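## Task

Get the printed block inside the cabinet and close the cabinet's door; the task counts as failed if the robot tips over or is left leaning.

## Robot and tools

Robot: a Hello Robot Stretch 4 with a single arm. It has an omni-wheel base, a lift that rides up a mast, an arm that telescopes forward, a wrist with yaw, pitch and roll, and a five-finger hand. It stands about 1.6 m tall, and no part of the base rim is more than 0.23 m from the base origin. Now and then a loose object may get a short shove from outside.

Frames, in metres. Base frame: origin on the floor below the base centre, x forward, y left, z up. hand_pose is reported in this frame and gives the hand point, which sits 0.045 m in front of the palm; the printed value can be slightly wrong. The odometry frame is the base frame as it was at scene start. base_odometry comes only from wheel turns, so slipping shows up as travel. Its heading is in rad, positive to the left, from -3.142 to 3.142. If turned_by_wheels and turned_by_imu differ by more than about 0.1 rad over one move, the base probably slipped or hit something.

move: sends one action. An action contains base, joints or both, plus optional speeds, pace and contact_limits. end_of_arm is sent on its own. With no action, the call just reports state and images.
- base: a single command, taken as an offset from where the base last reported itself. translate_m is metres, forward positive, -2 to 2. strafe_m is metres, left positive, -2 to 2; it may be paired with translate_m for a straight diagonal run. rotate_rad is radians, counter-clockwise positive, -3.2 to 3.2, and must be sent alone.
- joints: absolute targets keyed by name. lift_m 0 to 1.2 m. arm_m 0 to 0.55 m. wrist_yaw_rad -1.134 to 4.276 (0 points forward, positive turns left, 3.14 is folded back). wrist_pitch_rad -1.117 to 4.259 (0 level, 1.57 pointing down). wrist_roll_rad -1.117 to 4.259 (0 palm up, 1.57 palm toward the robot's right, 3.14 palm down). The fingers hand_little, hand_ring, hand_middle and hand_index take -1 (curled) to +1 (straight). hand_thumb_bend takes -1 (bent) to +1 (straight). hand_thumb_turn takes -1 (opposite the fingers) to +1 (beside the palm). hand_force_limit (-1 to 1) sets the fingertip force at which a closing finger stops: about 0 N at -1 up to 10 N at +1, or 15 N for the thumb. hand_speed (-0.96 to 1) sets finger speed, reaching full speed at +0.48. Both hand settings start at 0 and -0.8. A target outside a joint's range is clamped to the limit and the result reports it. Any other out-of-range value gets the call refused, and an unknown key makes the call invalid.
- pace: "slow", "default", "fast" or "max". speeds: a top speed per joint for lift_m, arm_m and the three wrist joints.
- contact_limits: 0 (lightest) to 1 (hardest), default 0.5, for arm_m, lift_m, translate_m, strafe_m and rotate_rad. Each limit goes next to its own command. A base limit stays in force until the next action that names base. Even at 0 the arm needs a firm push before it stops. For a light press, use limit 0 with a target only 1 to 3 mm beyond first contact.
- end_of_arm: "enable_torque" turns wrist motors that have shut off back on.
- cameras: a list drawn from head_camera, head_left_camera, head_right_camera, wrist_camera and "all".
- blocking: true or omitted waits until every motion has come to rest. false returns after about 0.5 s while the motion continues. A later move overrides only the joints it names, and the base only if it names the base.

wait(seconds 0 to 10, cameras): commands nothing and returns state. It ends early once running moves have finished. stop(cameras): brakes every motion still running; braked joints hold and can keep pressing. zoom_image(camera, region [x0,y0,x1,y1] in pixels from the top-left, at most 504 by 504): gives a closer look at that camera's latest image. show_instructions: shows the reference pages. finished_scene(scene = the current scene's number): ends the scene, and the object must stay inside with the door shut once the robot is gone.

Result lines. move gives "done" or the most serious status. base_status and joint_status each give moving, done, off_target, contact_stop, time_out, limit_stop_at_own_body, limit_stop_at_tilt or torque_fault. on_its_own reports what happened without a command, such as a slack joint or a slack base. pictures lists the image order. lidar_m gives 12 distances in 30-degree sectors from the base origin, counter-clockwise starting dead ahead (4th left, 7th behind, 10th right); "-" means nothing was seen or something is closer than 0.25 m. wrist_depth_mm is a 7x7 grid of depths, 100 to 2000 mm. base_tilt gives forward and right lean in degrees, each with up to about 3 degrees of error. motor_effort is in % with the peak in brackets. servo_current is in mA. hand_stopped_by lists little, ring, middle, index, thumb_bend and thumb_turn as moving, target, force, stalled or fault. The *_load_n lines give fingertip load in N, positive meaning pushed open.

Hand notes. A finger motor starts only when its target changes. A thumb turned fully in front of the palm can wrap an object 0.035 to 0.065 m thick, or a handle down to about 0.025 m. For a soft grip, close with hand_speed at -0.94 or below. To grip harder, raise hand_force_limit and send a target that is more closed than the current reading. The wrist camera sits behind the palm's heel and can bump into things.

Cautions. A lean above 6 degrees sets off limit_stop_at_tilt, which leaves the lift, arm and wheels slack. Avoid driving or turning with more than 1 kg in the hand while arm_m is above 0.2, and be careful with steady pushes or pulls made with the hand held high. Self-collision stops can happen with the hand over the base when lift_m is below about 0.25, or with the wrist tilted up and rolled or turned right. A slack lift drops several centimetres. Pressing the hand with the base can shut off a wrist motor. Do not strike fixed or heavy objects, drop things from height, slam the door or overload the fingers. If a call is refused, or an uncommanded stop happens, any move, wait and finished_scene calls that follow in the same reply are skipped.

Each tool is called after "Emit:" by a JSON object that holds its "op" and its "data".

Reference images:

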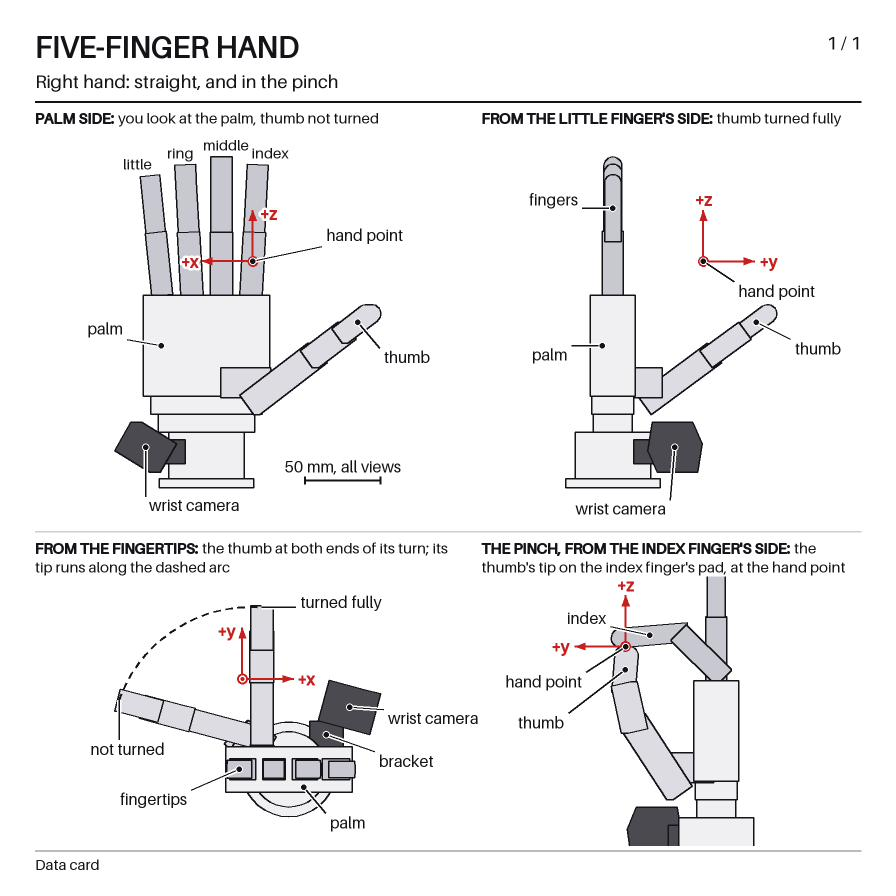

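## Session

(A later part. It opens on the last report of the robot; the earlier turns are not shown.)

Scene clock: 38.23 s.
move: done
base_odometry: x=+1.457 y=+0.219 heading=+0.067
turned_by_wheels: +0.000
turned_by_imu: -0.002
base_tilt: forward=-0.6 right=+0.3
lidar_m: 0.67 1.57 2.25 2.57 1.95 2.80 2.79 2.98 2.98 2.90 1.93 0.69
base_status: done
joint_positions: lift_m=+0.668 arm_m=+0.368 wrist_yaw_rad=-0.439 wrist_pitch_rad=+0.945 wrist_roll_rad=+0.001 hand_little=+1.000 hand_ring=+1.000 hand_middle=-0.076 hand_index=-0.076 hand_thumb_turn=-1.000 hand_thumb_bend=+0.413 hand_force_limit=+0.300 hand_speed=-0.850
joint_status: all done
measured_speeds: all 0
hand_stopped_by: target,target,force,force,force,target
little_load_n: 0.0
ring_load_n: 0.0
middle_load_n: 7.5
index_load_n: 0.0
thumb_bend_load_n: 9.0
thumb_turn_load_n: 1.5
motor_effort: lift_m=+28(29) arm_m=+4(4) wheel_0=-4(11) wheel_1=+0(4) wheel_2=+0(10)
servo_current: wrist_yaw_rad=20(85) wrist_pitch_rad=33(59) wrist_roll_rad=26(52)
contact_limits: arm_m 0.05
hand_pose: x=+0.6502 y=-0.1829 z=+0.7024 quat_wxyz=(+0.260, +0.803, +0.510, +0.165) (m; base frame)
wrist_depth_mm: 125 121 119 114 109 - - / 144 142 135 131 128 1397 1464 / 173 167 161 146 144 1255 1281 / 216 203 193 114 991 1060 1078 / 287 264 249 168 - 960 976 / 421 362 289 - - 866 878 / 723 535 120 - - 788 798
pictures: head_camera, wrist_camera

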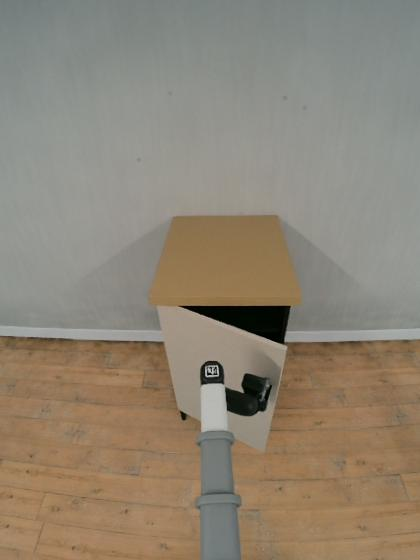

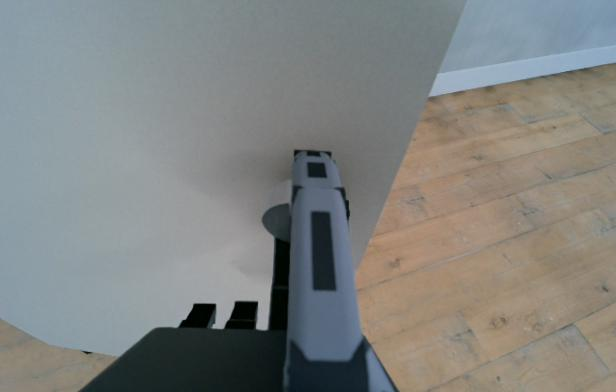

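Unchanged relative pose — good model. Continue with the remaining steps.

Emit:
{"op": "move", "data": {"base": {"translate_m": -0.0245, "strafe_m": 0.0548}, "joints": {"wrist_yaw_rad": -0.61}, "pace": "slow", "speeds": {"wrist_yaw_rad": 0.22}}}

Emit:
{"op": "move", "data": {"base": {"translate_m": -0.0155, "strafe_m": 0.0617}, "joints": {"wrist_yaw_rad": -0.79}, "pace": "slow", "speeds": {"wrist_yaw_rad": 0.22}, "cameras": ["head_camera", "wrist_camera"]}}

Emit:
{"op": "zoom_image", "data": {"camera": "wrist_camera", "region": [160, 60, 460, 360]}}

Scene clock: 40.50 s.
move: done
base_odometry: x=+1.429 y=+0.271 heading=+0.067
turned_by_wheels: +0.000
turned_by_imu: -0.001
base_tilt: forward=-0.6 right=+0.3
lidar_m: 0.68 1.60 2.30 2.34 1.88 2.68 2.78 2.97 3.04 2.96 1.99 0.65
base_status: done
joint_positions: lift_m=+0.668 arm_m=+0.368 wrist_yaw_rad=-0.609 wrist_pitch_rad=+0.945 wrist_roll_rad=-0.001 hand_little=+1.000 hand_ring=+1.000 hand_middle=-0.076 hand_index=-0.076 hand_thumb_turn=-1.000 hand_thumb_bend=+0.413 hand_force_limit=+0.300 hand_speed=-0.850
joint_status: all done
measured_speeds: all 0
hand_stopped_by: target,target,force,force,force,target
little_load_n: 0.0
ring_load_n: 0.0
middle_load_n: 7.5
index_load_n: 0.0
thumb_bend_load_n: 9.0
thumb_turn_load_n: 1.5
motor_effort: lift_m=+29(29) arm_m=+4(4) wheel_0=-3(8) wheel_1=+1(8) wheel_2=+0(13)
servo_current: wrist_yaw_rad=33(137) wrist_pitch_rad=39(65) wrist_roll_rad=26(52)
contact_limits: arm_m 0.05
hand_pose: x=+0.6178 y=-0.1990 z=+0.7025 quat_wxyz=(+0.273, +0.843, +0.441, +0.142) (m; base frame)
wrist_depth_mm: 125 120 119 114 109 - 1708 / 144 142 135 131 128 1397 1499 / 175 167 162 146 146 1229 1255 / 218 205 195 114 1025 1060 1098 / 293 265 251 167 - 960 976 / 430 364 290 - - 866 878 / 723 549 121 - - 788 798
pictures: none

Scene clock: 42.33 s.
move: done
base_odometry: x=+1.409 y=+0.332 heading=+0.067
turned_by_wheels: +0.000
turned_by_imu: -0.001
base_tilt: forward=-0.6 right=+0.3
lidar_m: 0.67 1.61 2.31 2.30 1.87 2.58 2.75 2.94 3.08 3.01 2.00 0.61
base_status: done
joint_positions: lift_m=+0.668 arm_m=+0.368 wrist_yaw_rad=-0.790 wrist_pitch_rad=+0.946 wrist_roll_rad=-0.001 hand_little=+1.000 hand_ring=+1.000 hand_middle=-0.076 hand_index=-0.076 hand_thumb_turn=-1.000 hand_thumb_bend=+0.411 hand_force_limit=+0.300 hand_speed=-0.850
joint_status: all done
measured_speeds: all 0
hand_stopped_by: target,target,force,force,force,target
little_load_n: 0.0
ring_load_n: 0.0
middle_load_n: 4.0
index_load_n: 0.5
thumb_bend_load_n: 0.0
thumb_turn_load_n: 0.0
motor_effort: lift_m=+29(29) arm_m=+4(4) wheel_0=-2(6) wheel_1=+3(8) wheel_2=+0(10)
servo_current: wrist_yaw_rad=20(124) wrist_pitch_rad=33(65) wrist_roll_rad=26(52)
contact_limits: arm_m 0.05
hand_pose: x=+0.5805 y=-0.2099 z=+0.7023 quat_wxyz=(+0.284, +0.880, +0.363, +0.117) (m; base frame)
wrist_depth_mm: 121 118 116 114 109 1708 1756 / 138 140 134 131 128 1430 1464 / 166 162 158 151 1182 1229 1255 / 207 198 182 116 1060 1078 1078 / 267 253 244 168 - 946 960 / 387 349 286 - - 866 866 / 707 484 121 - - 788 788
pictures: head_camera, wrist_camera

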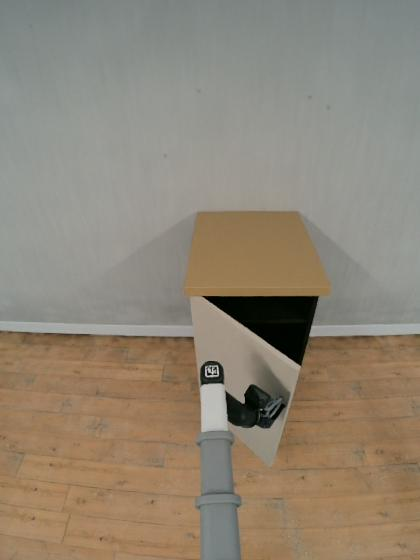

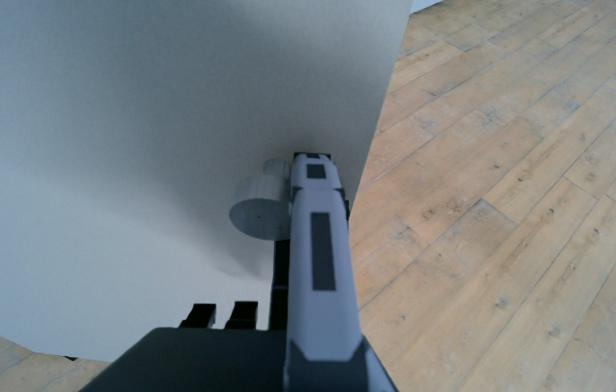

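Scaled by 1.680.

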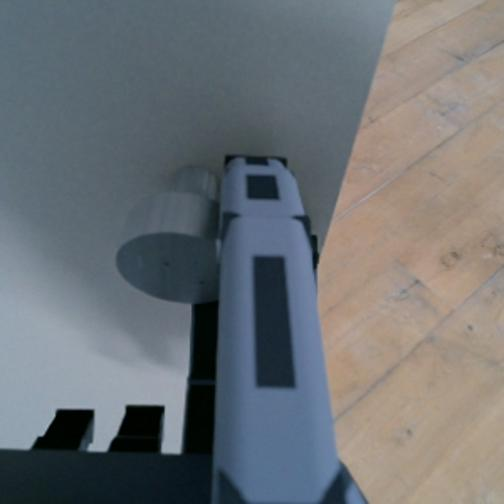

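Emit:
{"op": "move", "data": {"joints": {"hand_thumb_bend": 0.95, "hand_index": 0.5, "hand_middle": 0.5, "hand_speed": 0.3}}}

Emit:
{"op": "move", "data": {"base": {"translate_m": -0.06, "strafe_m": 0.07}, "cameras": ["head_camera"]}}

Scene clock: 43.97 s.
move: done
base_odometry: x=+1.409 y=+0.332 heading=+0.067
turned_by_wheels: +0.000
turned_by_imu: -0.001
base_tilt: forward=-0.6 right=+0.3
lidar_m: 0.71 1.61 2.33 2.30 1.82 2.62 2.73 2.95 3.08 3.02 1.99 0.65
base_status: not commanded
joint_positions: lift_m=+0.669 arm_m=+0.368 wrist_yaw_rad=-0.791 wrist_pitch_rad=+0.946 wrist_roll_rad=-0.001 hand_little=+1.000 hand_ring=+1.000 hand_middle=+0.500 hand_index=+0.500 hand_thumb_turn=-1.000 hand_thumb_bend=+0.950 hand_force_limit=+0.300 hand_speed=+0.300
joint_status: all done
measured_speeds: all 0
hand_stopped_by: target,target,target,target,target,target
little_load_n: 0.0
ring_load_n: 0.0
middle_load_n: 0.0
index_load_n: 0.0
thumb_bend_load_n: -0.5
thumb_turn_load_n: 0.0
motor_effort: lift_m=+27(29) arm_m=+4(4) wheel_0=+0(3) wheel_1=+2(3) wheel_2=+0(0)
servo_current: wrist_yaw_rad=26(46) wrist_pitch_rad=20(72) wrist_roll_rad=26(52)
contact_limits: arm_m 0.05
hand_pose: x=+0.5804 y=-0.2099 z=+0.7024 quat_wxyz=(+0.284, +0.880, +0.362, +0.117) (m; base frame)
wrist_depth_mm: 149 149 149 148 148 1708 1808 / 171 171 171 161 1308 1397 1499 / 202 202 200 110 1182 1255 1281 / 245 244 242 240 - 1060 1118 / 310 306 303 274 - 960 976 / 427 418 362 - - 854 891 / 715 544 121 - - 788 798
pictures: none

Scene clock: 45.47 s.
move: done
base_odometry: x=+1.345 y=+0.398 heading=+0.067
turned_by_wheels: +0.000
turned_by_imu: +0.000
base_tilt: forward=-0.6 right=+0.3
lidar_m: 0.79 1.68 2.42 2.07 1.74 2.53 2.67 2.89 3.14 3.08 2.10 0.70
base_status: done
joint_positions: lift_m=+0.669 arm_m=+0.368 wrist_yaw_rad=-0.791 wrist_pitch_rad=+0.946 wrist_roll_rad=-0.001 hand_little=+1.000 hand_ring=+1.000 hand_middle=+0.500 hand_index=+0.500 hand_thumb_turn=-1.000 hand_thumb_bend=+0.950 hand_force_limit=+0.300 hand_speed=+0.300
joint_status: not commanded
measured_speeds: all 0
hand_stopped_by: target,target,target,target,target,target
little_load_n: 0.0
ring_load_n: 0.0
middle_load_n: 0.0
index_load_n: 0.0
thumb_bend_load_n: 0.0
thumb_turn_load_n: 0.0
motor_effort: lift_m=+28(28) arm_m=+4(4) wheel_0=+0(10) wheel_1=+0(6) wheel_2=+1(7)
servo_current: wrist_yaw_rad=26(46) wrist_pitch_rad=26(65) wrist_roll_rad=26(46)
contact_limits: arm_m 0.05
hand_pose: x=+0.5804 y=-0.2099 z=+0.7024 quat_wxyz=(+0.284, +0.880, +0.362, +0.117) (m; base frame)
wrist_depth_mm: 243 242 242 234 1576 1661 1808 / 278 278 278 260 1397 1430 1464 / 327 329 327 111 1229 1229 1255 / 399 394 394 392 - 1078 1098 / 504 500 496 449 - 960 960 / 768 768 585 - - 878 866 / 741 741 121 - - 798 798
pictures: head_camera

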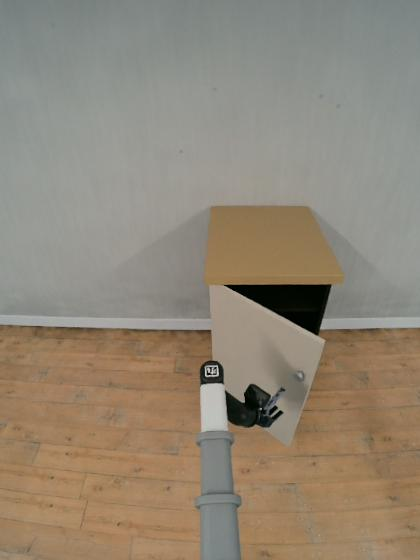

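Emit:
{"op": "move", "data": {"base": {"strafe_m": -0.45}, "joints": {"arm_m": 0.12, "lift_m": 0.55, "wrist_yaw_rad": 0.0, "wrist_pitch_rad": 0.0, "wrist_roll_rad": 1.57, "hand_index": 1, "hand_middle": 1}, "pace": "fast", "cameras": ["head_camera"]}}

Scene clock: 48.73 s.
move: done
base_odometry: x=+1.375 y=-0.051 heading=+0.067
turned_by_wheels: +0.000
turned_by_imu: -0.002
base_tilt: forward=-0.6 right=+0.3
lidar_m: 0.67 0.75 2.39 2.30 2.18 2.75 2.72 2.89 2.68 2.64 2.06 1.57
base_status: done
joint_positions: lift_m=+0.550 arm_m=+0.120 wrist_yaw_rad=-0.001 wrist_pitch_rad=+0.012 wrist_roll_rad=+1.569 hand_little=+1.000 hand_ring=+1.000 hand_middle=+1.000 hand_index=+1.000 hand_thumb_turn=-1.000 hand_thumb_bend=+0.950 hand_force_limit=+0.300 hand_speed=+0.300
joint_status: all done
measured_speeds: all 0
hand_stopped_by: target,target,target,target,target,target
little_load_n: 0.0
ring_load_n: 0.0
middle_load_n: 0.0
index_load_n: 0.0
thumb_bend_load_n: 0.0
thumb_turn_load_n: 0.0
motor_effort: lift_m=+16(25) arm_m=-6(12) wheel_0=-2(13) wheel_1=+0(12) wheel_2=+1(5)
servo_current: wrist_yaw_rad=46(98) wrist_pitch_rad=65(247) wrist_roll_rad=33(98)
hand_pose: x=+0.5119 y=-0.1479 z=+0.6953 quat_wxyz=(+0.001, +0.711, +0.000, +0.703) (m; base frame)
wrist_depth_mm: - - - - - 1118 917 / - - - - - 1118 917 / - - - 107 - 1098 904 / - - - - - 1078 891 / - - - - - 1138 854 / - 549 180 - - - - / - - 121 - - - 715
pictures: head_camera

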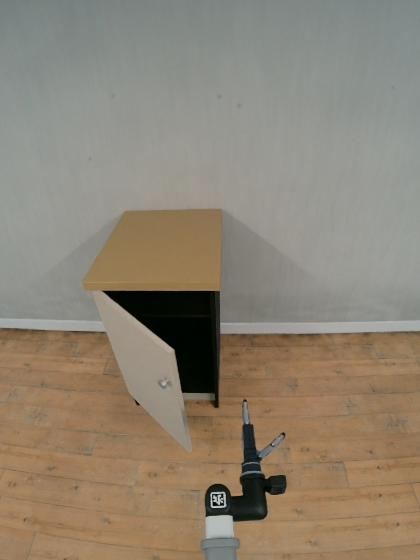

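Emit:
{"op": "move", "data": {"joints": {"arm_m": 0.30}}}

Emit:
{"op": "move", "data": {"joints": {"wrist_yaw_rad": 0.7}}}

Emit:
{"op": "move", "data": {"base": {"strafe_m": 0.13}, "joints": {"wrist_yaw_rad": 1.2}, "speeds": {"wrist_yaw_rad": 0.6}, "pace": "slow"}}

Emit:
{"op": "move", "data": {"base": {"strafe_m": 0.13}, "joints": {"wrist_yaw_rad": 1.6}, "speeds": {"wrist_yaw_rad": 0.5}, "pace": "slow", "cameras": ["head_camera"]}}

Scene clock: 52.00 s.
move: done
base_odometry: x=+1.375 y=-0.051 heading=+0.067
turned_by_wheels: +0.000
turned_by_imu: -0.001
base_tilt: forward=-0.6 right=+0.2
lidar_m: 0.66 0.78 2.38 2.35 2.18 2.76 2.73 2.92 2.70 2.64 2.05 1.57
base_status: not commanded
joint_positions: lift_m=+0.550 arm_m=+0.300 wrist_yaw_rad=-0.001 wrist_pitch_rad=+0.012 wrist_roll_rad=+1.569 hand_little=+1.000 hand_ring=+1.000 hand_middle=+1.000 hand_index=+1.000 hand_thumb_turn=-1.000 hand_thumb_bend=+0.950 hand_force_limit=+0.300 hand_speed=+0.300
joint_status: all done
measured_speeds: all 0
hand_stopped_by: target,target,target,target,target,target
little_load_n: 0.0
ring_load_n: 0.0
middle_load_n: 0.0
index_load_n: 0.0
thumb_bend_load_n: 0.0
thumb_turn_load_n: 0.0
motor_effort: lift_m=+16(16) arm_m=+7(11) wheel_0=-2(2) wheel_1=+0(1) wheel_2=+1(1)
servo_current: wrist_yaw_rad=26(46) wrist_pitch_rad=78(78) wrist_roll_rad=26(52)
hand_pose: x=+0.6917 y=-0.1479 z=+0.6954 quat_wxyz=(+0.001, +0.711, +0.000, +0.703) (m; base frame)
wrist_depth_mm: - - - - - - 931 / - - - - - - 904 / - - - 107 - - 904 / - - - - - - 878 / - 508 - - - - 842 / - 410 442 - - 466 480 / - 375 121 - - - -
pictures: none

Scene clock: 53.03 s.
move: done
base_odometry: x=+1.375 y=-0.051 heading=+0.067
turned_by_wheels: +0.000
turned_by_imu: +0.000
base_tilt: forward=-0.6 right=+0.2
lidar_m: 0.67 0.77 2.36 2.30 2.18 2.77 2.73 2.91 2.67 2.63 2.04 1.58
base_status: not commanded
joint_positions: lift_m=+0.550 arm_m=+0.300 wrist_yaw_rad=+0.699 wrist_pitch_rad=+0.012 wrist_roll_rad=+1.569 hand_little=+1.000 hand_ring=+1.000 hand_middle=+1.000 hand_index=+1.000 hand_thumb_turn=-1.000 hand_thumb_bend=+0.950 hand_force_limit=+0.300 hand_speed=+0.300
joint_status: all done
measured_speeds: all 0
hand_stopped_by: target,target,target,target,target,target
little_load_n: 0.0
ring_load_n: 0.0
middle_load_n: 0.0
index_load_n: 0.0
thumb_bend_load_n: 0.0
thumb_turn_load_n: 0.5
motor_effort: lift_m=+16(16) arm_m=+6(7) wheel_0=+0(2) wheel_1=+0(1) wheel_2=+1(2)
servo_current: wrist_yaw_rad=33(111) wrist_pitch_rad=52(78) wrist_roll_rad=33(52)
hand_pose: x=+0.7350 y=+0.0291 z=+0.6954 quat_wxyz=(-0.240, +0.668, +0.244, +0.661) (m; base frame)
wrist_depth_mm: 290 315 - 362 324 330 340 / - 342 - 127 - 960 - / - 382 - 107 - - - / - 427 - - - - - / - 488 - - - - - / - 329 445 - - 397 466 / 208 213 121 - - 245 248
pictures: none

Scene clock: 55.47 s.
move: done
base_odometry: x=+1.366 y=+0.078 heading=+0.067
turned_by_wheels: +0.000
turned_by_imu: -0.001
base_tilt: forward=-0.6 right=+0.2
lidar_m: 0.92 0.61 2.41 2.32 2.05 2.75 2.70 2.89 2.81 2.77 2.04 1.57
base_status: done
joint_positions: lift_m=+0.550 arm_m=+0.300 wrist_yaw_rad=+1.199 wrist_pitch_rad=+0.012 wrist_roll_rad=+1.569 hand_little=+1.000 hand_ring=+1.000 hand_middle=+1.000 hand_index=+1.000 hand_thumb_turn=-1.000 hand_thumb_bend=+0.950 hand_force_limit=+0.300 hand_speed=+0.300
joint_status: all done
measured_speeds: all 0
hand_stopped_by: target,target,target,target,target,target
little_load_n: 0.0
ring_load_n: 0.0
middle_load_n: 0.0
index_load_n: 0.0
thumb_bend_load_n: 0.5
thumb_turn_load_n: 0.0
motor_effort: lift_m=+16(16) arm_m=+6(6) wheel_0=-2(9) wheel_1=+2(7) wheel_2=+0(5)
servo_current: wrist_yaw_rad=33(117) wrist_pitch_rad=46(85) wrist_roll_rad=33(52)
hand_pose: x=+0.6887 y=+0.1522 z=+0.6953 quat_wxyz=(-0.396, +0.587, +0.402, +0.581) (m; base frame)
wrist_depth_mm: - 377 387 397 407 421 433 / - 347 357 364 382 394 404 / - 324 330 111 353 362 370 / - 301 310 315 329 336 345 / - 282 290 294 - 314 322 / - 267 274 277 - 294 300 / 254 251 121 - - 276 282
pictures: none

Scene clock: 57.90 s.
move: done
base_odometry: x=+1.358 y=+0.208 heading=+0.067
turned_by_wheels: +0.000
turned_by_imu: -0.001
base_tilt: forward=-0.6 right=+0.3
lidar_m: 0.87 0.62 2.39 2.25 1.94 2.73 2.69 2.87 2.95 2.89 2.07 0.96
base_status: done
joint_positions: lift_m=+0.550 arm_m=+0.300 wrist_yaw_rad=+1.599 wrist_pitch_rad=+0.012 wrist_roll_rad=+1.569 hand_little=+1.000 hand_ring=+1.000 hand_middle=+1.000 hand_index=+1.000 hand_thumb_turn=-1.000 hand_thumb_bend=+0.950 hand_force_limit=+0.300 hand_speed=+0.300
joint_status: all done
measured_speeds: all 0
hand_stopped_by: target,target,target,target,target,target
little_load_n: 0.0
ring_load_n: 0.0
middle_load_n: 0.0
index_load_n: 0.0
thumb_bend_load_n: 0.0
thumb_turn_load_n: 0.0
motor_effort: lift_m=+16(16) arm_m=+5(6) wheel_0=-3(9) wheel_1=+1(7) wheel_2=+0(4)
servo_current: wrist_yaw_rad=39(65) wrist_pitch_rad=78(78) wrist_roll_rad=33(52)
hand_pose: x=+0.6123 y=+0.2251 z=+0.6953 quat_wxyz=(-0.503, +0.495, +0.510, +0.490) (m; base frame)
wrist_depth_mm: 183 186 189 192 195 198 201 / 190 191 196 196 202 206 208 / 197 200 204 112 211 215 217 / 206 208 213 216 220 224 227 / 214 217 221 - 231 233 238 / - - 227 - - 1008 768 / - - 121 - - 1078 866
pictures: head_camera

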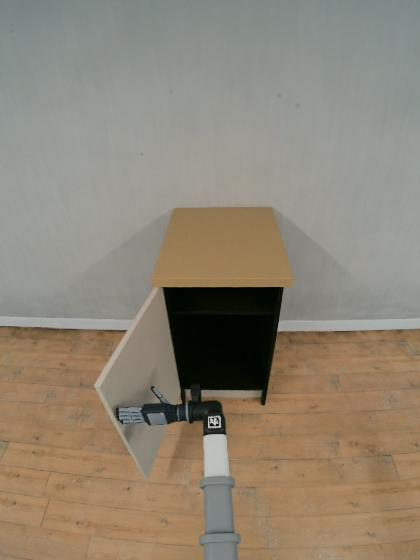

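Emit:
{"op": "zoom_image", "data": {"camera": "head_camera", "region": [90, 260, 310, 480]}}

Scaled by 2.291 from the camera's 420x560 image, which has a finer 1200x1600 frame.

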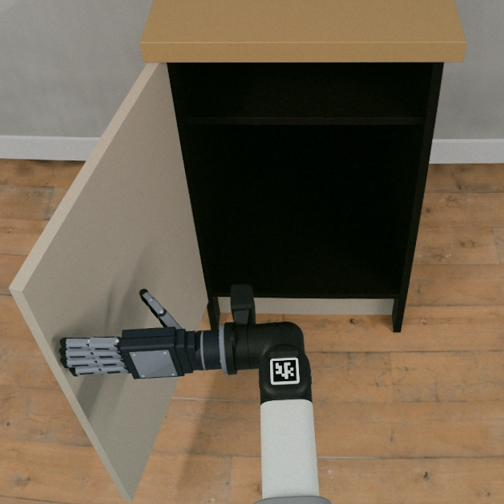

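Emit:
{"op": "move", "data": {"base": {"strafe_m": -0.12}, "joints": {"wrist_yaw_rad": 0.0, "arm_m": 0.1}}}

Emit:
{"op": "move", "data": {"base": {"translate_m": -0.6}, "pace": "fast"}}

Emit:
{"op": "move", "data": {"base": {"rotate_rad": 2.1}, "joints": {"arm_m": 0.0}, "pace": "fast", "cameras": ["head_camera","head_left_camera","head_right_camera"]}}

Scene clock: 61.63 s.
move: done
base_odometry: x=+1.366 y=+0.088 heading=+0.067
turned_by_wheels: +0.000
turned_by_imu: -0.002
base_tilt: forward=-0.6 right=+0.2
lidar_m: 0.92 0.69 2.41 2.30 2.04 2.75 2.70 2.91 2.81 2.78 2.05 1.58
base_status: done
joint_positions: lift_m=+0.550 arm_m=+0.100 wrist_yaw_rad=+0.001 wrist_pitch_rad=+0.012 wrist_roll_rad=+1.569 hand_little=+1.000 hand_ring=+1.000 hand_middle=+1.000 hand_index=+1.000 hand_thumb_turn=-1.000 hand_thumb_bend=+0.950 hand_force_limit=+0.300 hand_speed=+0.300
joint_status: all done
measured_speeds: all 0
hand_stopped_by: target,target,target,target,target,target
little_load_n: -0.5
ring_load_n: 0.0
middle_load_n: 0.0
index_load_n: 0.0
thumb_bend_load_n: 0.0
thumb_turn_load_n: 0.5
motor_effort: lift_m=+16(17) arm_m=-6(11) wheel_0=+0(9) wheel_1=+0(9) wheel_2=+0(5)
servo_current: wrist_yaw_rad=39(91) wrist_pitch_rad=52(85) wrist_roll_rad=39(46)
hand_pose: x=+0.4923 y=-0.1474 z=+0.6954 quat_wxyz=(+0.000, +0.711, +0.001, +0.703) (m; base frame)
wrist_depth_mm: - - - - - 1138 917 / - - - - - 1118 904 / - - - 107 - 1098 891 / - - - - - 1160 854 / - 580 - - - - 750 / - 580 180 - - - 741 / - - 121 - - - 750
pictures: none

Scene clock: 64.50 s.
move: done
base_odometry: x=+0.767 y=+0.048 heading=+0.067
turned_by_wheels: +0.000
turned_by_imu: +0.001
base_tilt: forward=-0.7 right=+0.3
lidar_m: 1.39 1.19 2.79 1.95 2.07 2.15 2.10 2.28 2.80 2.73 2.83 2.18
base_status: done
joint_positions: lift_m=+0.550 arm_m=+0.100 wrist_yaw_rad=+0.001 wrist_pitch_rad=+0.012 wrist_roll_rad=+1.569 hand_little=+1.000 hand_ring=+1.000 hand_middle=+1.000 hand_index=+1.000 hand_thumb_turn=-1.000 hand_thumb_bend=+0.950 hand_force_limit=+0.300 hand_speed=+0.300
joint_status: not commanded
measured_speeds: all 0
hand_stopped_by: target,target,target,target,target,target
little_load_n: -0.5
ring_load_n: 0.0
middle_load_n: 0.0
index_load_n: 0.0
thumb_bend_load_n: 0.0
thumb_turn_load_n: 0.0
motor_effort: lift_m=+16(16) arm_m=-6(6) wheel_0=-1(8) wheel_1=+1(7) wheel_2=+0(16)
servo_current: wrist_yaw_rad=39(46) wrist_pitch_rad=52(85) wrist_roll_rad=39(52)
hand_pose: x=+0.4923 y=-0.1474 z=+0.6954 quat_wxyz=(+0.000, +0.711, +0.001, +0.703) (m; base frame)
wrist_depth_mm: - - - - - 1229 917 / - - - - - 1281 891 / - - - 107 1808 1255 891 / - - - - - 1255 891 / - - - - - 1182 866 / - - 180 - - 1098 866 / - - 120 - - 1098 854
pictures: none

Scene clock: 66.50 s.
move: done
base_odometry: x=+0.767 y=+0.048 heading=+2.167
turned_by_wheels: +2.100
turned_by_imu: +2.064
base_tilt: forward=-0.6 right=+0.3
lidar_m: 2.07 2.15 2.11 2.23 2.79 2.73 2.88 2.19 1.44 1.19 2.80 1.95
base_status: done
joint_positions: lift_m=+0.550 arm_m=+0.000 wrist_yaw_rad=+0.001 wrist_pitch_rad=+0.012 wrist_roll_rad=+1.569 hand_little=+1.000 hand_ring=+1.000 hand_middle=+1.000 hand_index=+1.000 hand_thumb_turn=-1.000 hand_thumb_bend=+0.950 hand_force_limit=+0.300 hand_speed=+0.300
joint_status: all done
measured_speeds: all 0
hand_stopped_by: target,target,target,target,target,target
little_load_n: 0.5
ring_load_n: 0.0
middle_load_n: 0.0
index_load_n: 0.0
thumb_bend_load_n: 0.0
thumb_turn_load_n: 0.0
motor_effort: lift_m=+17(17) arm_m=-6(9) wheel_0=-1(11) wheel_1=+1(9) wheel_2=+2(11)
servo_current: wrist_yaw_rad=39(46) wrist_pitch_rad=59(85) wrist_roll_rad=39(52)
hand_pose: x=+0.3923 y=-0.1474 z=+0.6953 quat_wxyz=(+0.000, +0.711, +0.001, +0.703) (m; base frame)
wrist_depth_mm: - - - - - 1281 917 / - - - - - 1229 904 / - - - 112 1756 1229 904 / - - - - - 1229 891 / - - - - - 1229 891 / - - - - - 1138 866 / - - 121 - - 1078 866
pictures: head_camera, head_left_camera, head_right_camera

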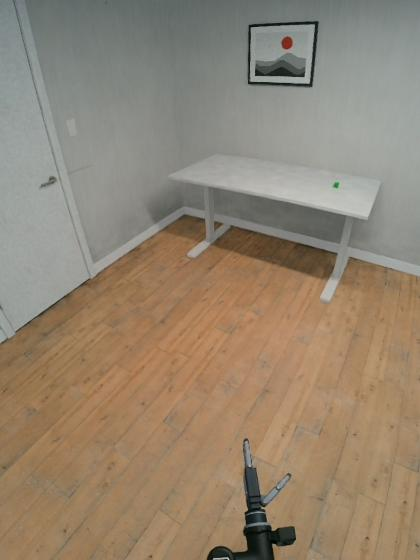

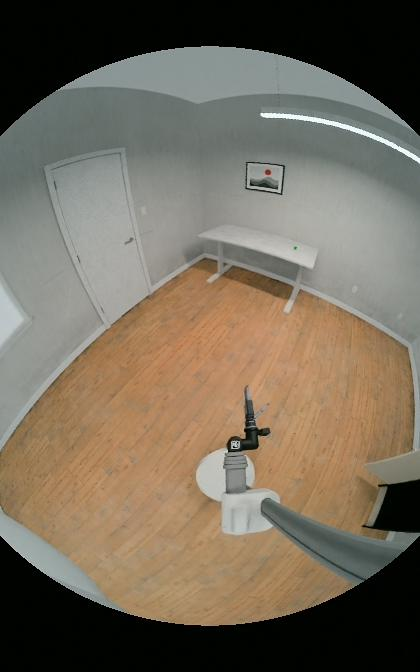

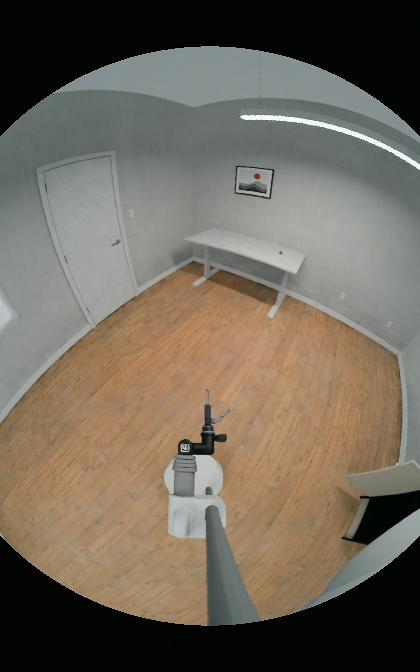

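Emit:
{"op": "zoom_image", "data": {"camera": "head_camera", "region": [310, 160, 370, 220]}}

Emit:
{"op": "zoom_image", "data": {"camera": "head_camera", "region": [150, 140, 400, 320]}}

Scaled by 8.400 from the camera's 420x560 image, which has a finer 1200x1600 frame.

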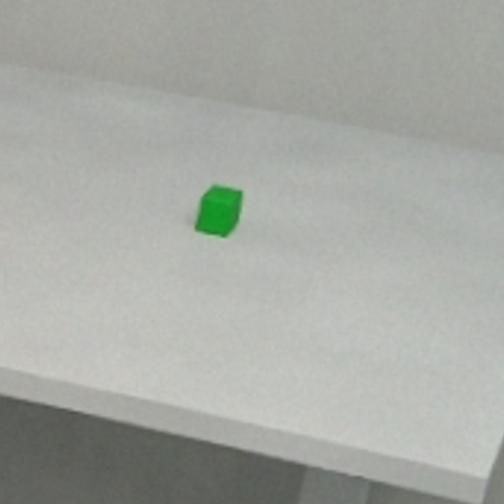

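Scaled by 2.016 from the camera's 420x560 image, which has a finer 1200x1600 frame.

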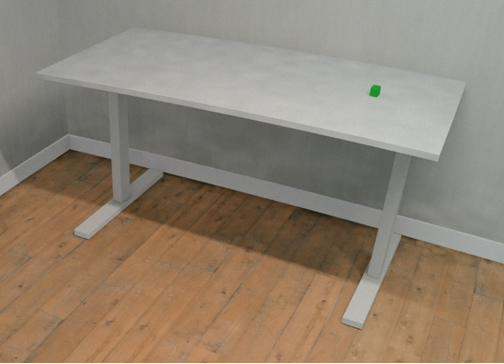

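Emit:
{"op": "move", "data": {"base": {"rotate_rad": -0.49}, "joints": {"lift_m": 0.75, "wrist_pitch_rad": 0.153}}}

Emit:
{"op": "move", "data": {"base": {"translate_m": 1.2, "strafe_m": 0.35}, "pace": "fast", "cameras": ["head_camera"]}}

Emit:
{"op": "zoom_image", "data": {"camera": "head_camera", "region": [150, 200, 350, 400]}}

Scene clock: 69.90 s.
move: done
base_odometry: x=+0.767 y=+0.048 heading=+1.678
turned_by_wheels: -0.490
turned_by_imu: -0.483
base_tilt: forward=-0.6 right=+0.3
lidar_m: 1.94 2.10 2.12 2.09 2.26 2.77 2.71 2.78 2.17 1.34 1.22 2.78
base_status: done
joint_positions: lift_m=+0.749 arm_m=+0.000 wrist_yaw_rad=+0.001 wrist_pitch_rad=+0.153 wrist_roll_rad=+1.569 hand_little=+1.000 hand_ring=+1.000 hand_middle=+1.000 hand_index=+1.000 hand_thumb_turn=-1.000 hand_thumb_bend=+0.950 hand_force_limit=+0.300 hand_speed=+0.300
joint_status: all done
measured_speeds: all 0
hand_stopped_by: target,target,target,target,target,target
little_load_n: 0.0
ring_load_n: 0.0
middle_load_n: 0.0
index_load_n: 0.0
thumb_bend_load_n: 0.0
thumb_turn_load_n: 0.5
motor_effort: lift_m=+28(31) arm_m=-6(6) wheel_0=+3(6) wheel_1=+0(7) wheel_2=-2(7)
servo_current: wrist_yaw_rad=26(46) wrist_pitch_rad=33(65) wrist_roll_rad=26(52)
hand_pose: x=+0.3854 y=-0.1475 z=+0.8636 quat_wxyz=(+0.000, +0.759, +0.001, +0.651) (m; base frame)
wrist_depth_mm: - - - - - 1336 1008 / - - - - 1863 1308 991 / - - - 112 1661 1308 976 / - - - - - 1255 976 / - - - - - 1255 960 / - - - - - 1205 946 / - - 121 - - 1138 946
pictures: none

Scene clock: 74.37 s.
move: done
base_odometry: x=+0.291 y=+1.204 heading=+1.678
turned_by_wheels: +0.000
turned_by_imu: -0.005
base_tilt: forward=-0.7 right=+0.2
lidar_m: 0.78 0.87 1.26 1.60 1.75 2.61 3.94 3.38 1.71 2.61 2.10 0.82
base_status: done
joint_positions: lift_m=+0.750 arm_m=+0.000 wrist_yaw_rad=+0.001 wrist_pitch_rad=+0.153 wrist_roll_rad=+1.569 hand_little=+1.000 hand_ring=+1.000 hand_middle=+1.000 hand_index=+1.000 hand_thumb_turn=-1.000 hand_thumb_bend=+0.950 hand_force_limit=+0.300 hand_speed=+0.300
joint_status: not commanded
measured_speeds: all 0
hand_stopped_by: target,target,target,target,target,target
little_load_n: 0.0
ring_load_n: 0.0
middle_load_n: 0.0
index_load_n: 0.0
thumb_bend_load_n: 0.0
thumb_turn_load_n: 0.0
motor_effort: lift_m=+28(28) arm_m=-6(6) wheel_0=+2(6) wheel_1=-2(9) wheel_2=+2(13)
servo_current: wrist_yaw_rad=39(46) wrist_pitch_rad=39(72) wrist_roll_rad=33(52)
hand_pose: x=+0.3853 y=-0.1475 z=+0.8637 quat_wxyz=(+0.000, +0.759, +0.001, +0.651) (m; base frame)
wrist_depth_mm: - - - - - 1308 1008 / - - - 127 - 1336 991 / - - - 108 - 1281 991 / - - - - - 1281 976 / - - - - - 1255 976 / 1205 - 180 - - 1205 976 / 1205 - 121 - - 1160 946
pictures: head_camera

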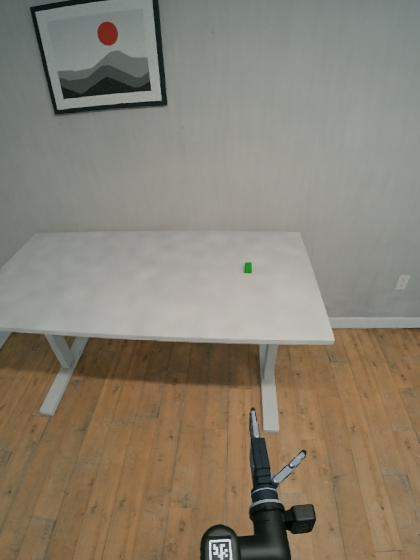

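Scaled by 2.520 from the camera's 420x560 image, which has a finer 1200x1600 frame.

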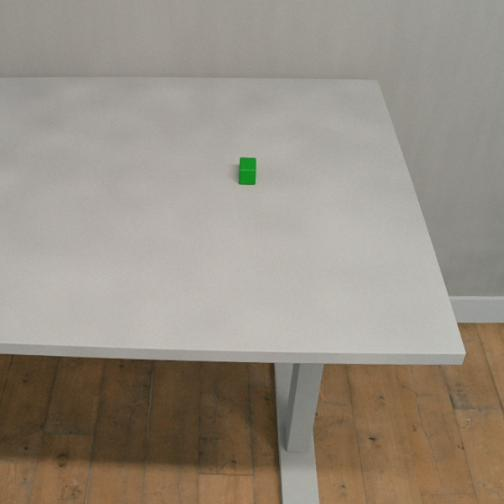

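Emit:
{"op": "zoom_image", "data": {"camera": "head_camera", "region": [228, 248, 268, 288]}}

Scaled by 12.600 from the camera's 420x560 image, which has a finer 1200x1600 frame.

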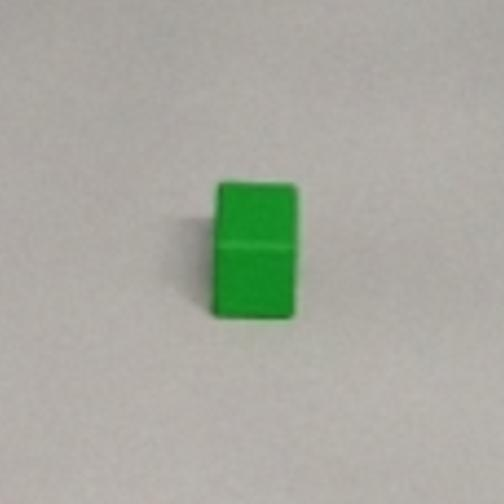

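Emit:
{"op": "move", "data": {"base": {"rotate_rad": -0.05}, "joints": {"lift_m": 0.87, "wrist_roll_rad": 3.14, "wrist_pitch_rad": 0.5, "hand_index": 0.5, "hand_middle": 0.5, "hand_thumb_bend": 0.5}}}

Emit:
{"op": "move", "data": {"base": {"translate_m": 0.42, "strafe_m": -0.032}, "cameras": ["head_camera","wrist_camera"]}}

Emit:
{"op": "zoom_image", "data": {"camera": "head_camera", "region": [200, 290, 280, 370]}}

Scene clock: 80.43 s.
move: done
base_odometry: x=+0.291 y=+1.204 heading=+1.628
turned_by_wheels: -0.050
turned_by_imu: -0.051
base_tilt: forward=-0.6 right=+0.2
lidar_m: 0.79 0.83 1.22 1.58 1.74 2.43 3.95 3.52 1.72 2.59 2.17 0.84
base_status: done
joint_positions: lift_m=+0.869 arm_m=+0.000 wrist_yaw_rad=+0.001 wrist_pitch_rad=+0.499 wrist_roll_rad=+3.138 hand_little=+1.000 hand_ring=+1.000 hand_middle=+0.500 hand_index=+0.500 hand_thumb_turn=-1.000 hand_thumb_bend=+0.500 hand_force_limit=+0.300 hand_speed=+0.300
joint_status: all done
measured_speeds: all 0
hand_stopped_by: target,target,target,target,target,target
little_load_n: 0.0
ring_load_n: 0.0
middle_load_n: 0.0
index_load_n: 0.0
thumb_bend_load_n: 0.0
thumb_turn_load_n: 0.0
motor_effort: lift_m=+28(31) arm_m=-6(6) wheel_0=+0(4) wheel_1=+3(3) wheel_2=-1(7)
servo_current: wrist_yaw_rad=26(39) wrist_pitch_rad=33(78) wrist_roll_rad=33(98)
hand_pose: x=+0.3366 y=-0.0567 z=+0.8887 quat_wxyz=(-0.360, +0.609, -0.607, +0.361) (m; base frame)
wrist_depth_mm: 1025 1042 1008 1042 1008 1008 991 / 1182 1229 1182 1160 1182 1138 1138 / 1430 1430 1366 1336 1430 1397 1366 / - - - 112 - 1576 1537 / - - - - - - - / - - 180 - - - - / - - 121 - - - -
pictures: none

Scene clock: 83.33 s.
move: done
base_odometry: x=+0.299 y=+1.625 heading=+1.628
turned_by_wheels: +0.000
turned_by_imu: -0.003
base_tilt: forward=-0.6 right=+0.3
lidar_m: 0.38 0.39 0.61 1.64 1.74 2.46 - 3.52 1.90 2.58 1.62 0.39
base_status: done
joint_positions: lift_m=+0.870 arm_m=+0.000 wrist_yaw_rad=+0.001 wrist_pitch_rad=+0.499 wrist_roll_rad=+3.138 hand_little=+1.000 hand_ring=+1.000 hand_middle=+0.500 hand_index=+0.500 hand_thumb_turn=-1.000 hand_thumb_bend=+0.500 hand_force_limit=+0.300 hand_speed=+0.300
joint_status: not commanded
measured_speeds: all 0
hand_stopped_by: target,target,target,target,target,target
little_load_n: 0.0
ring_load_n: 0.0
middle_load_n: 0.0
index_load_n: 0.0
thumb_bend_load_n: 0.0
thumb_turn_load_n: 0.0
motor_effort: lift_m=+28(29) arm_m=-6(6) wheel_0=+0(8) wheel_1=+2(6) wheel_2=+0(14)
servo_current: wrist_yaw_rad=20(52) wrist_pitch_rad=39(59) wrist_roll_rad=33(46)
hand_pose: x=+0.3366 y=-0.0567 z=+0.8888 quat_wxyz=(-0.360, +0.609, -0.607, +0.361) (m; base frame)
wrist_depth_mm: 1042 1042 991 1025 1008 991 991 / 259 266 271 1118 1138 1160 1160 / 297 296 293 281 287 289 296 / 351 349 345 332 338 338 351 / - - - - - - - / - - 180 - - - - / - - 120 - - - -
pictures: head_camera, wrist_camera

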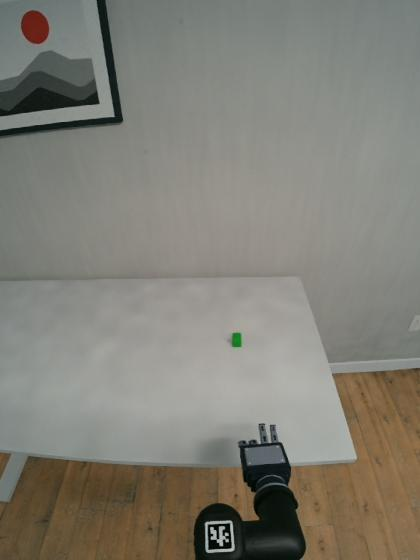

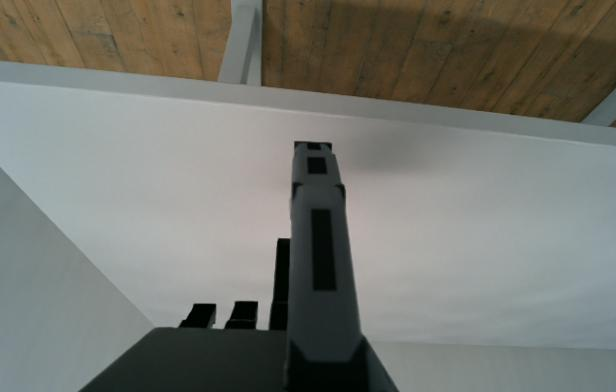

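Scaled by 6.300 from the camera's 420x560 image, which has a finer 1200x1600 frame.

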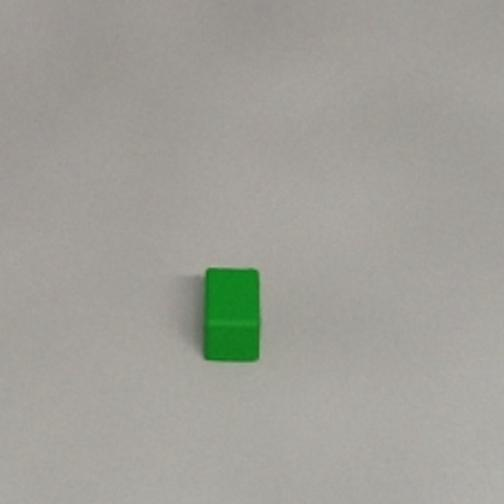

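Emit:
{"op": "move", "data": {"base": {"strafe_m": -0.018}, "joints": {"arm_m": 0.40, "lift_m": 0.84}, "cameras": ["head_camera","wrist_camera"]}}

Emit:
{"op": "zoom_image", "data": {"camera": "head_camera", "region": [190, 300, 290, 400]}}

Emit:
{"op": "zoom_image", "data": {"camera": "wrist_camera", "region": [160, 0, 460, 300]}}

Scene clock: 86.47 s.
move: done
base_odometry: x=+0.317 y=+1.626 heading=+1.628
turned_by_wheels: +0.000
turned_by_imu: -0.001
base_tilt: forward=-0.7 right=+0.2
lidar_m: 0.36 0.39 0.60 1.65 1.77 2.48 - 3.51 1.87 2.57 1.64 0.38
base_status: done
joint_positions: lift_m=+0.841 arm_m=+0.400 wrist_yaw_rad=+0.001 wrist_pitch_rad=+0.500 wrist_roll_rad=+3.139 hand_little=+1.000 hand_ring=+1.000 hand_middle=+0.500 hand_index=+0.500 hand_thumb_turn=-1.000 hand_thumb_bend=+0.500 hand_force_limit=+0.300 hand_speed=+0.300
joint_status: all done
measured_speeds: all 0
hand_stopped_by: target,target,target,target,target,target
little_load_n: 0.0
ring_load_n: 0.0
middle_load_n: 0.0
index_load_n: 0.0
thumb_bend_load_n: 0.0
thumb_turn_load_n: 0.0
motor_effort: lift_m=+15(26) arm_m=+6(11) wheel_0=+0(7) wheel_1=+0(7) wheel_2=-1(6)
servo_current: wrist_yaw_rad=39(52) wrist_pitch_rad=52(65) wrist_roll_rad=26(52)
hand_pose: x=+0.7363 y=-0.0567 z=+0.8597 quat_wxyz=(-0.360, +0.609, -0.607, +0.361) (m; base frame)
wrist_depth_mm: 180 179 178 177 176 174 173 / 209 208 208 206 204 202 200 / 250 249 257 226 243 241 239 / 314 309 307 278 300 298 294 / 370 - - - - 364 359 / - - 179 - - - - / - - 121 - - - -
pictures: head_camera, wrist_camera

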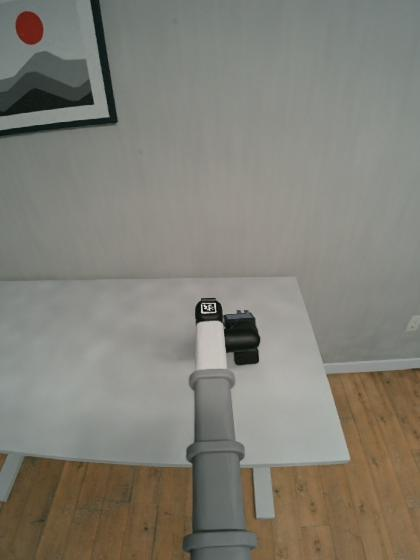

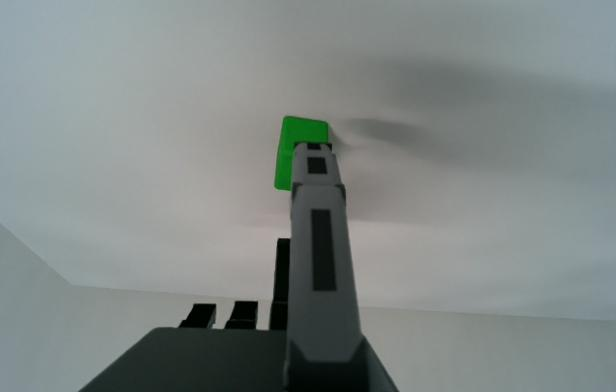

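Scaled by 5.040 from the camera's 420x560 image, which has a finer 1200x1600 frame.

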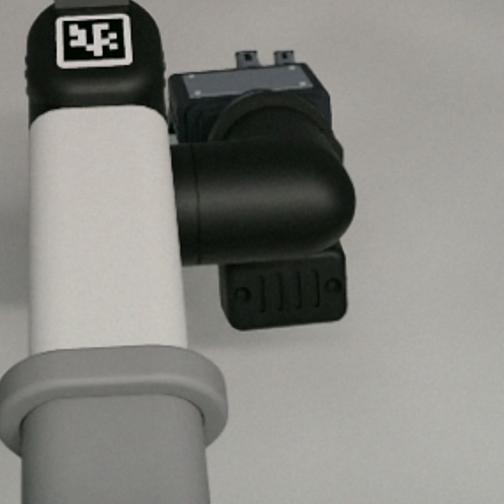

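Scaled by 1.680.

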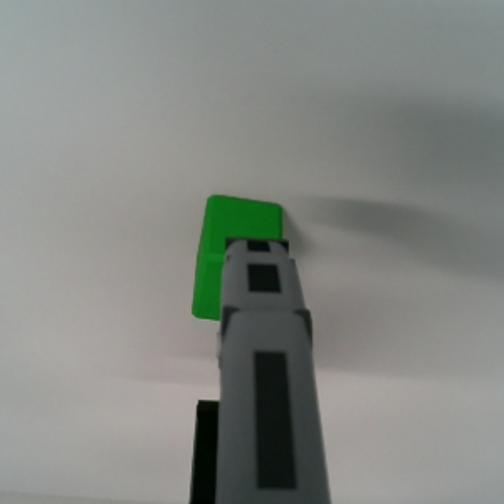

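Emit:
{"op": "move", "data": {"base": {"strafe_m": 0.0166}, "joints": {"arm_m": 0.454, "wrist_yaw_rad": -0.11, "lift_m": 0.815}, "cameras": ["wrist_camera"]}}

Emit:
{"op": "zoom_image", "data": {"camera": "wrist_camera", "region": [160, 60, 460, 360]}}

Scene clock: 89.70 s.
move: done
base_odometry: x=+0.300 y=+1.625 heading=+1.628
turned_by_wheels: +0.000
turned_by_imu: -0.001
base_tilt: forward=-0.7 right=+0.3
lidar_m: 0.36 0.42 0.58 1.63 1.73 2.42 - 3.51 1.88 2.60 1.62 0.39
base_status: done
joint_positions: lift_m=+0.816 arm_m=+0.454 wrist_yaw_rad=-0.109 wrist_pitch_rad=+0.500 wrist_roll_rad=+3.139 hand_little=+1.000 hand_ring=+1.000 hand_middle=+0.500 hand_index=+0.500 hand_thumb_turn=-1.000 hand_thumb_bend=+0.500 hand_force_limit=+0.300 hand_speed=+0.300
joint_status: all done
measured_speeds: all 0
hand_stopped_by: target,target,target,target,target,target
little_load_n: 0.0
ring_load_n: 0.0
middle_load_n: 0.0
index_load_n: 0.0
thumb_bend_load_n: 0.0
thumb_turn_load_n: 0.0
motor_effort: lift_m=+15(17) arm_m=+7(11) wheel_0=+0(9) wheel_1=+1(8) wheel_2=-2(6)
servo_current: wrist_yaw_rad=33(85) wrist_pitch_rad=26(59) wrist_roll_rad=39(52)
hand_pose: x=+0.7831 y=-0.0744 z=+0.8347 quat_wxyz=(-0.340, +0.575, -0.639, +0.380) (m; base frame)
wrist_depth_mm: 152 151 152 151 150 148 151 / 178 177 176 174 175 172 171 / 213 212 210 162 207 206 204 / 267 264 262 247 253 251 251 / 330 327 324 301 312 327 325 / - - 180 - - - - / - - 121 - - - -
pictures: wrist_camera

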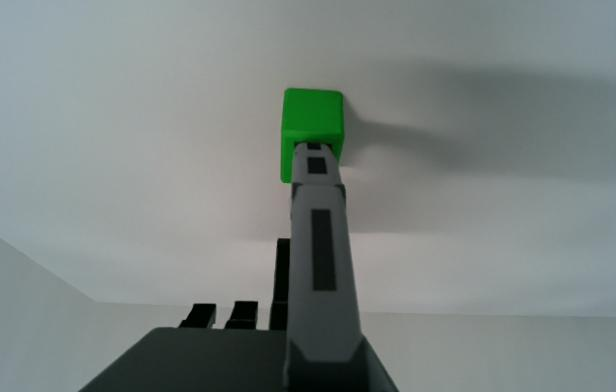

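Scaled by 1.680.

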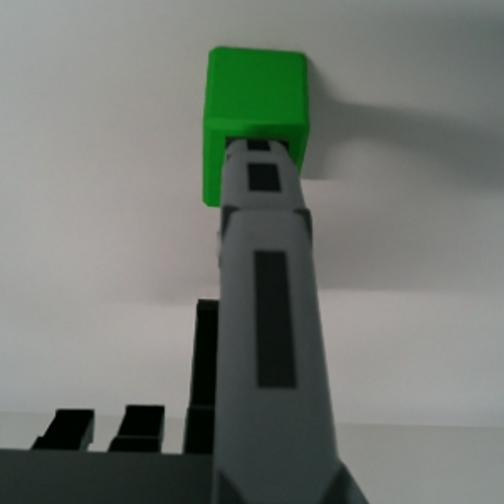

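Emit:
{"op": "move", "data": {"joints": {"arm_m": 0.450, "lift_m": 0.779}, "pace": "slow", "contact_limits": {"lift_m": 0.1, "arm_m": 0.1}, "cameras": ["wrist_camera"]}}

Emit:
{"op": "zoom_image", "data": {"camera": "wrist_camera", "region": [160, 0, 460, 300]}}

Scene clock: 91.63 s.
move: done
base_odometry: x=+0.300 y=+1.625 heading=+1.628
turned_by_wheels: +0.000
turned_by_imu: -0.001
base_tilt: forward=-0.5 right=+0.2
lidar_m: 0.36 0.41 0.57 1.65 1.76 2.45 - 3.50 1.86 2.57 1.63 0.39
base_status: not commanded
joint_positions: lift_m=+0.780 arm_m=+0.450 wrist_yaw_rad=-0.109 wrist_pitch_rad=+0.500 wrist_roll_rad=+3.139 hand_little=+1.000 hand_ring=+1.000 hand_middle=+0.500 hand_index=+0.500 hand_thumb_turn=-1.000 hand_thumb_bend=+0.500 hand_force_limit=+0.300 hand_speed=+0.300
joint_status: all done
measured_speeds: all 0
hand_stopped_by: target,target,target,target,target,target
little_load_n: 0.0
ring_load_n: 0.0
middle_load_n: 0.0
index_load_n: 0.0
thumb_bend_load_n: 0.0
thumb_turn_load_n: 0.0
motor_effort: lift_m=+15(16) arm_m=-6(10) wheel_0=+0(1) wheel_1=+1(2) wheel_2=-2(2)
servo_current: wrist_yaw_rad=39(46) wrist_pitch_rad=46(52) wrist_roll_rad=52(52)
contact_limits: arm_m 0.1; lift_m 0.1
hand_pose: x=+0.7794 y=-0.0744 z=+0.7988 quat_wxyz=(-0.340, +0.575, -0.639, +0.380) (m; base frame)
wrist_depth_mm: 114 117 113 113 111 111 - / 133 132 131 131 130 129 128 / 159 158 157 155 155 153 152 / 198 196 195 145 190 189 196 / 265 260 255 226 248 246 243 / 334 325 310 - - 325 322 / - - 121 - - - -
pictures: wrist_camera

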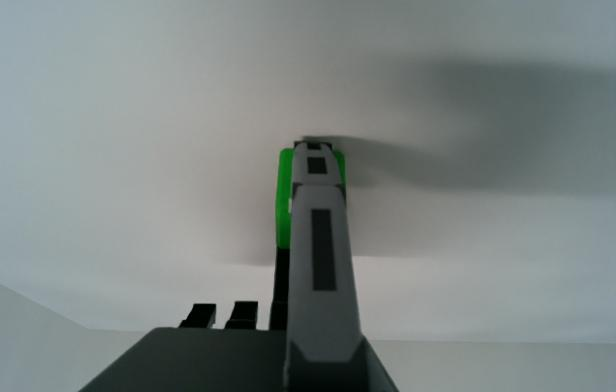

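Scaled by 1.680.

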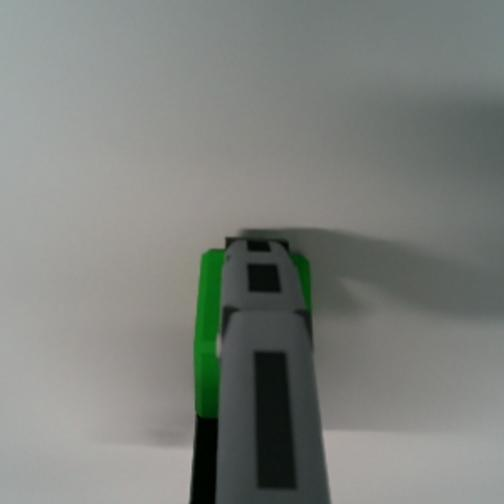

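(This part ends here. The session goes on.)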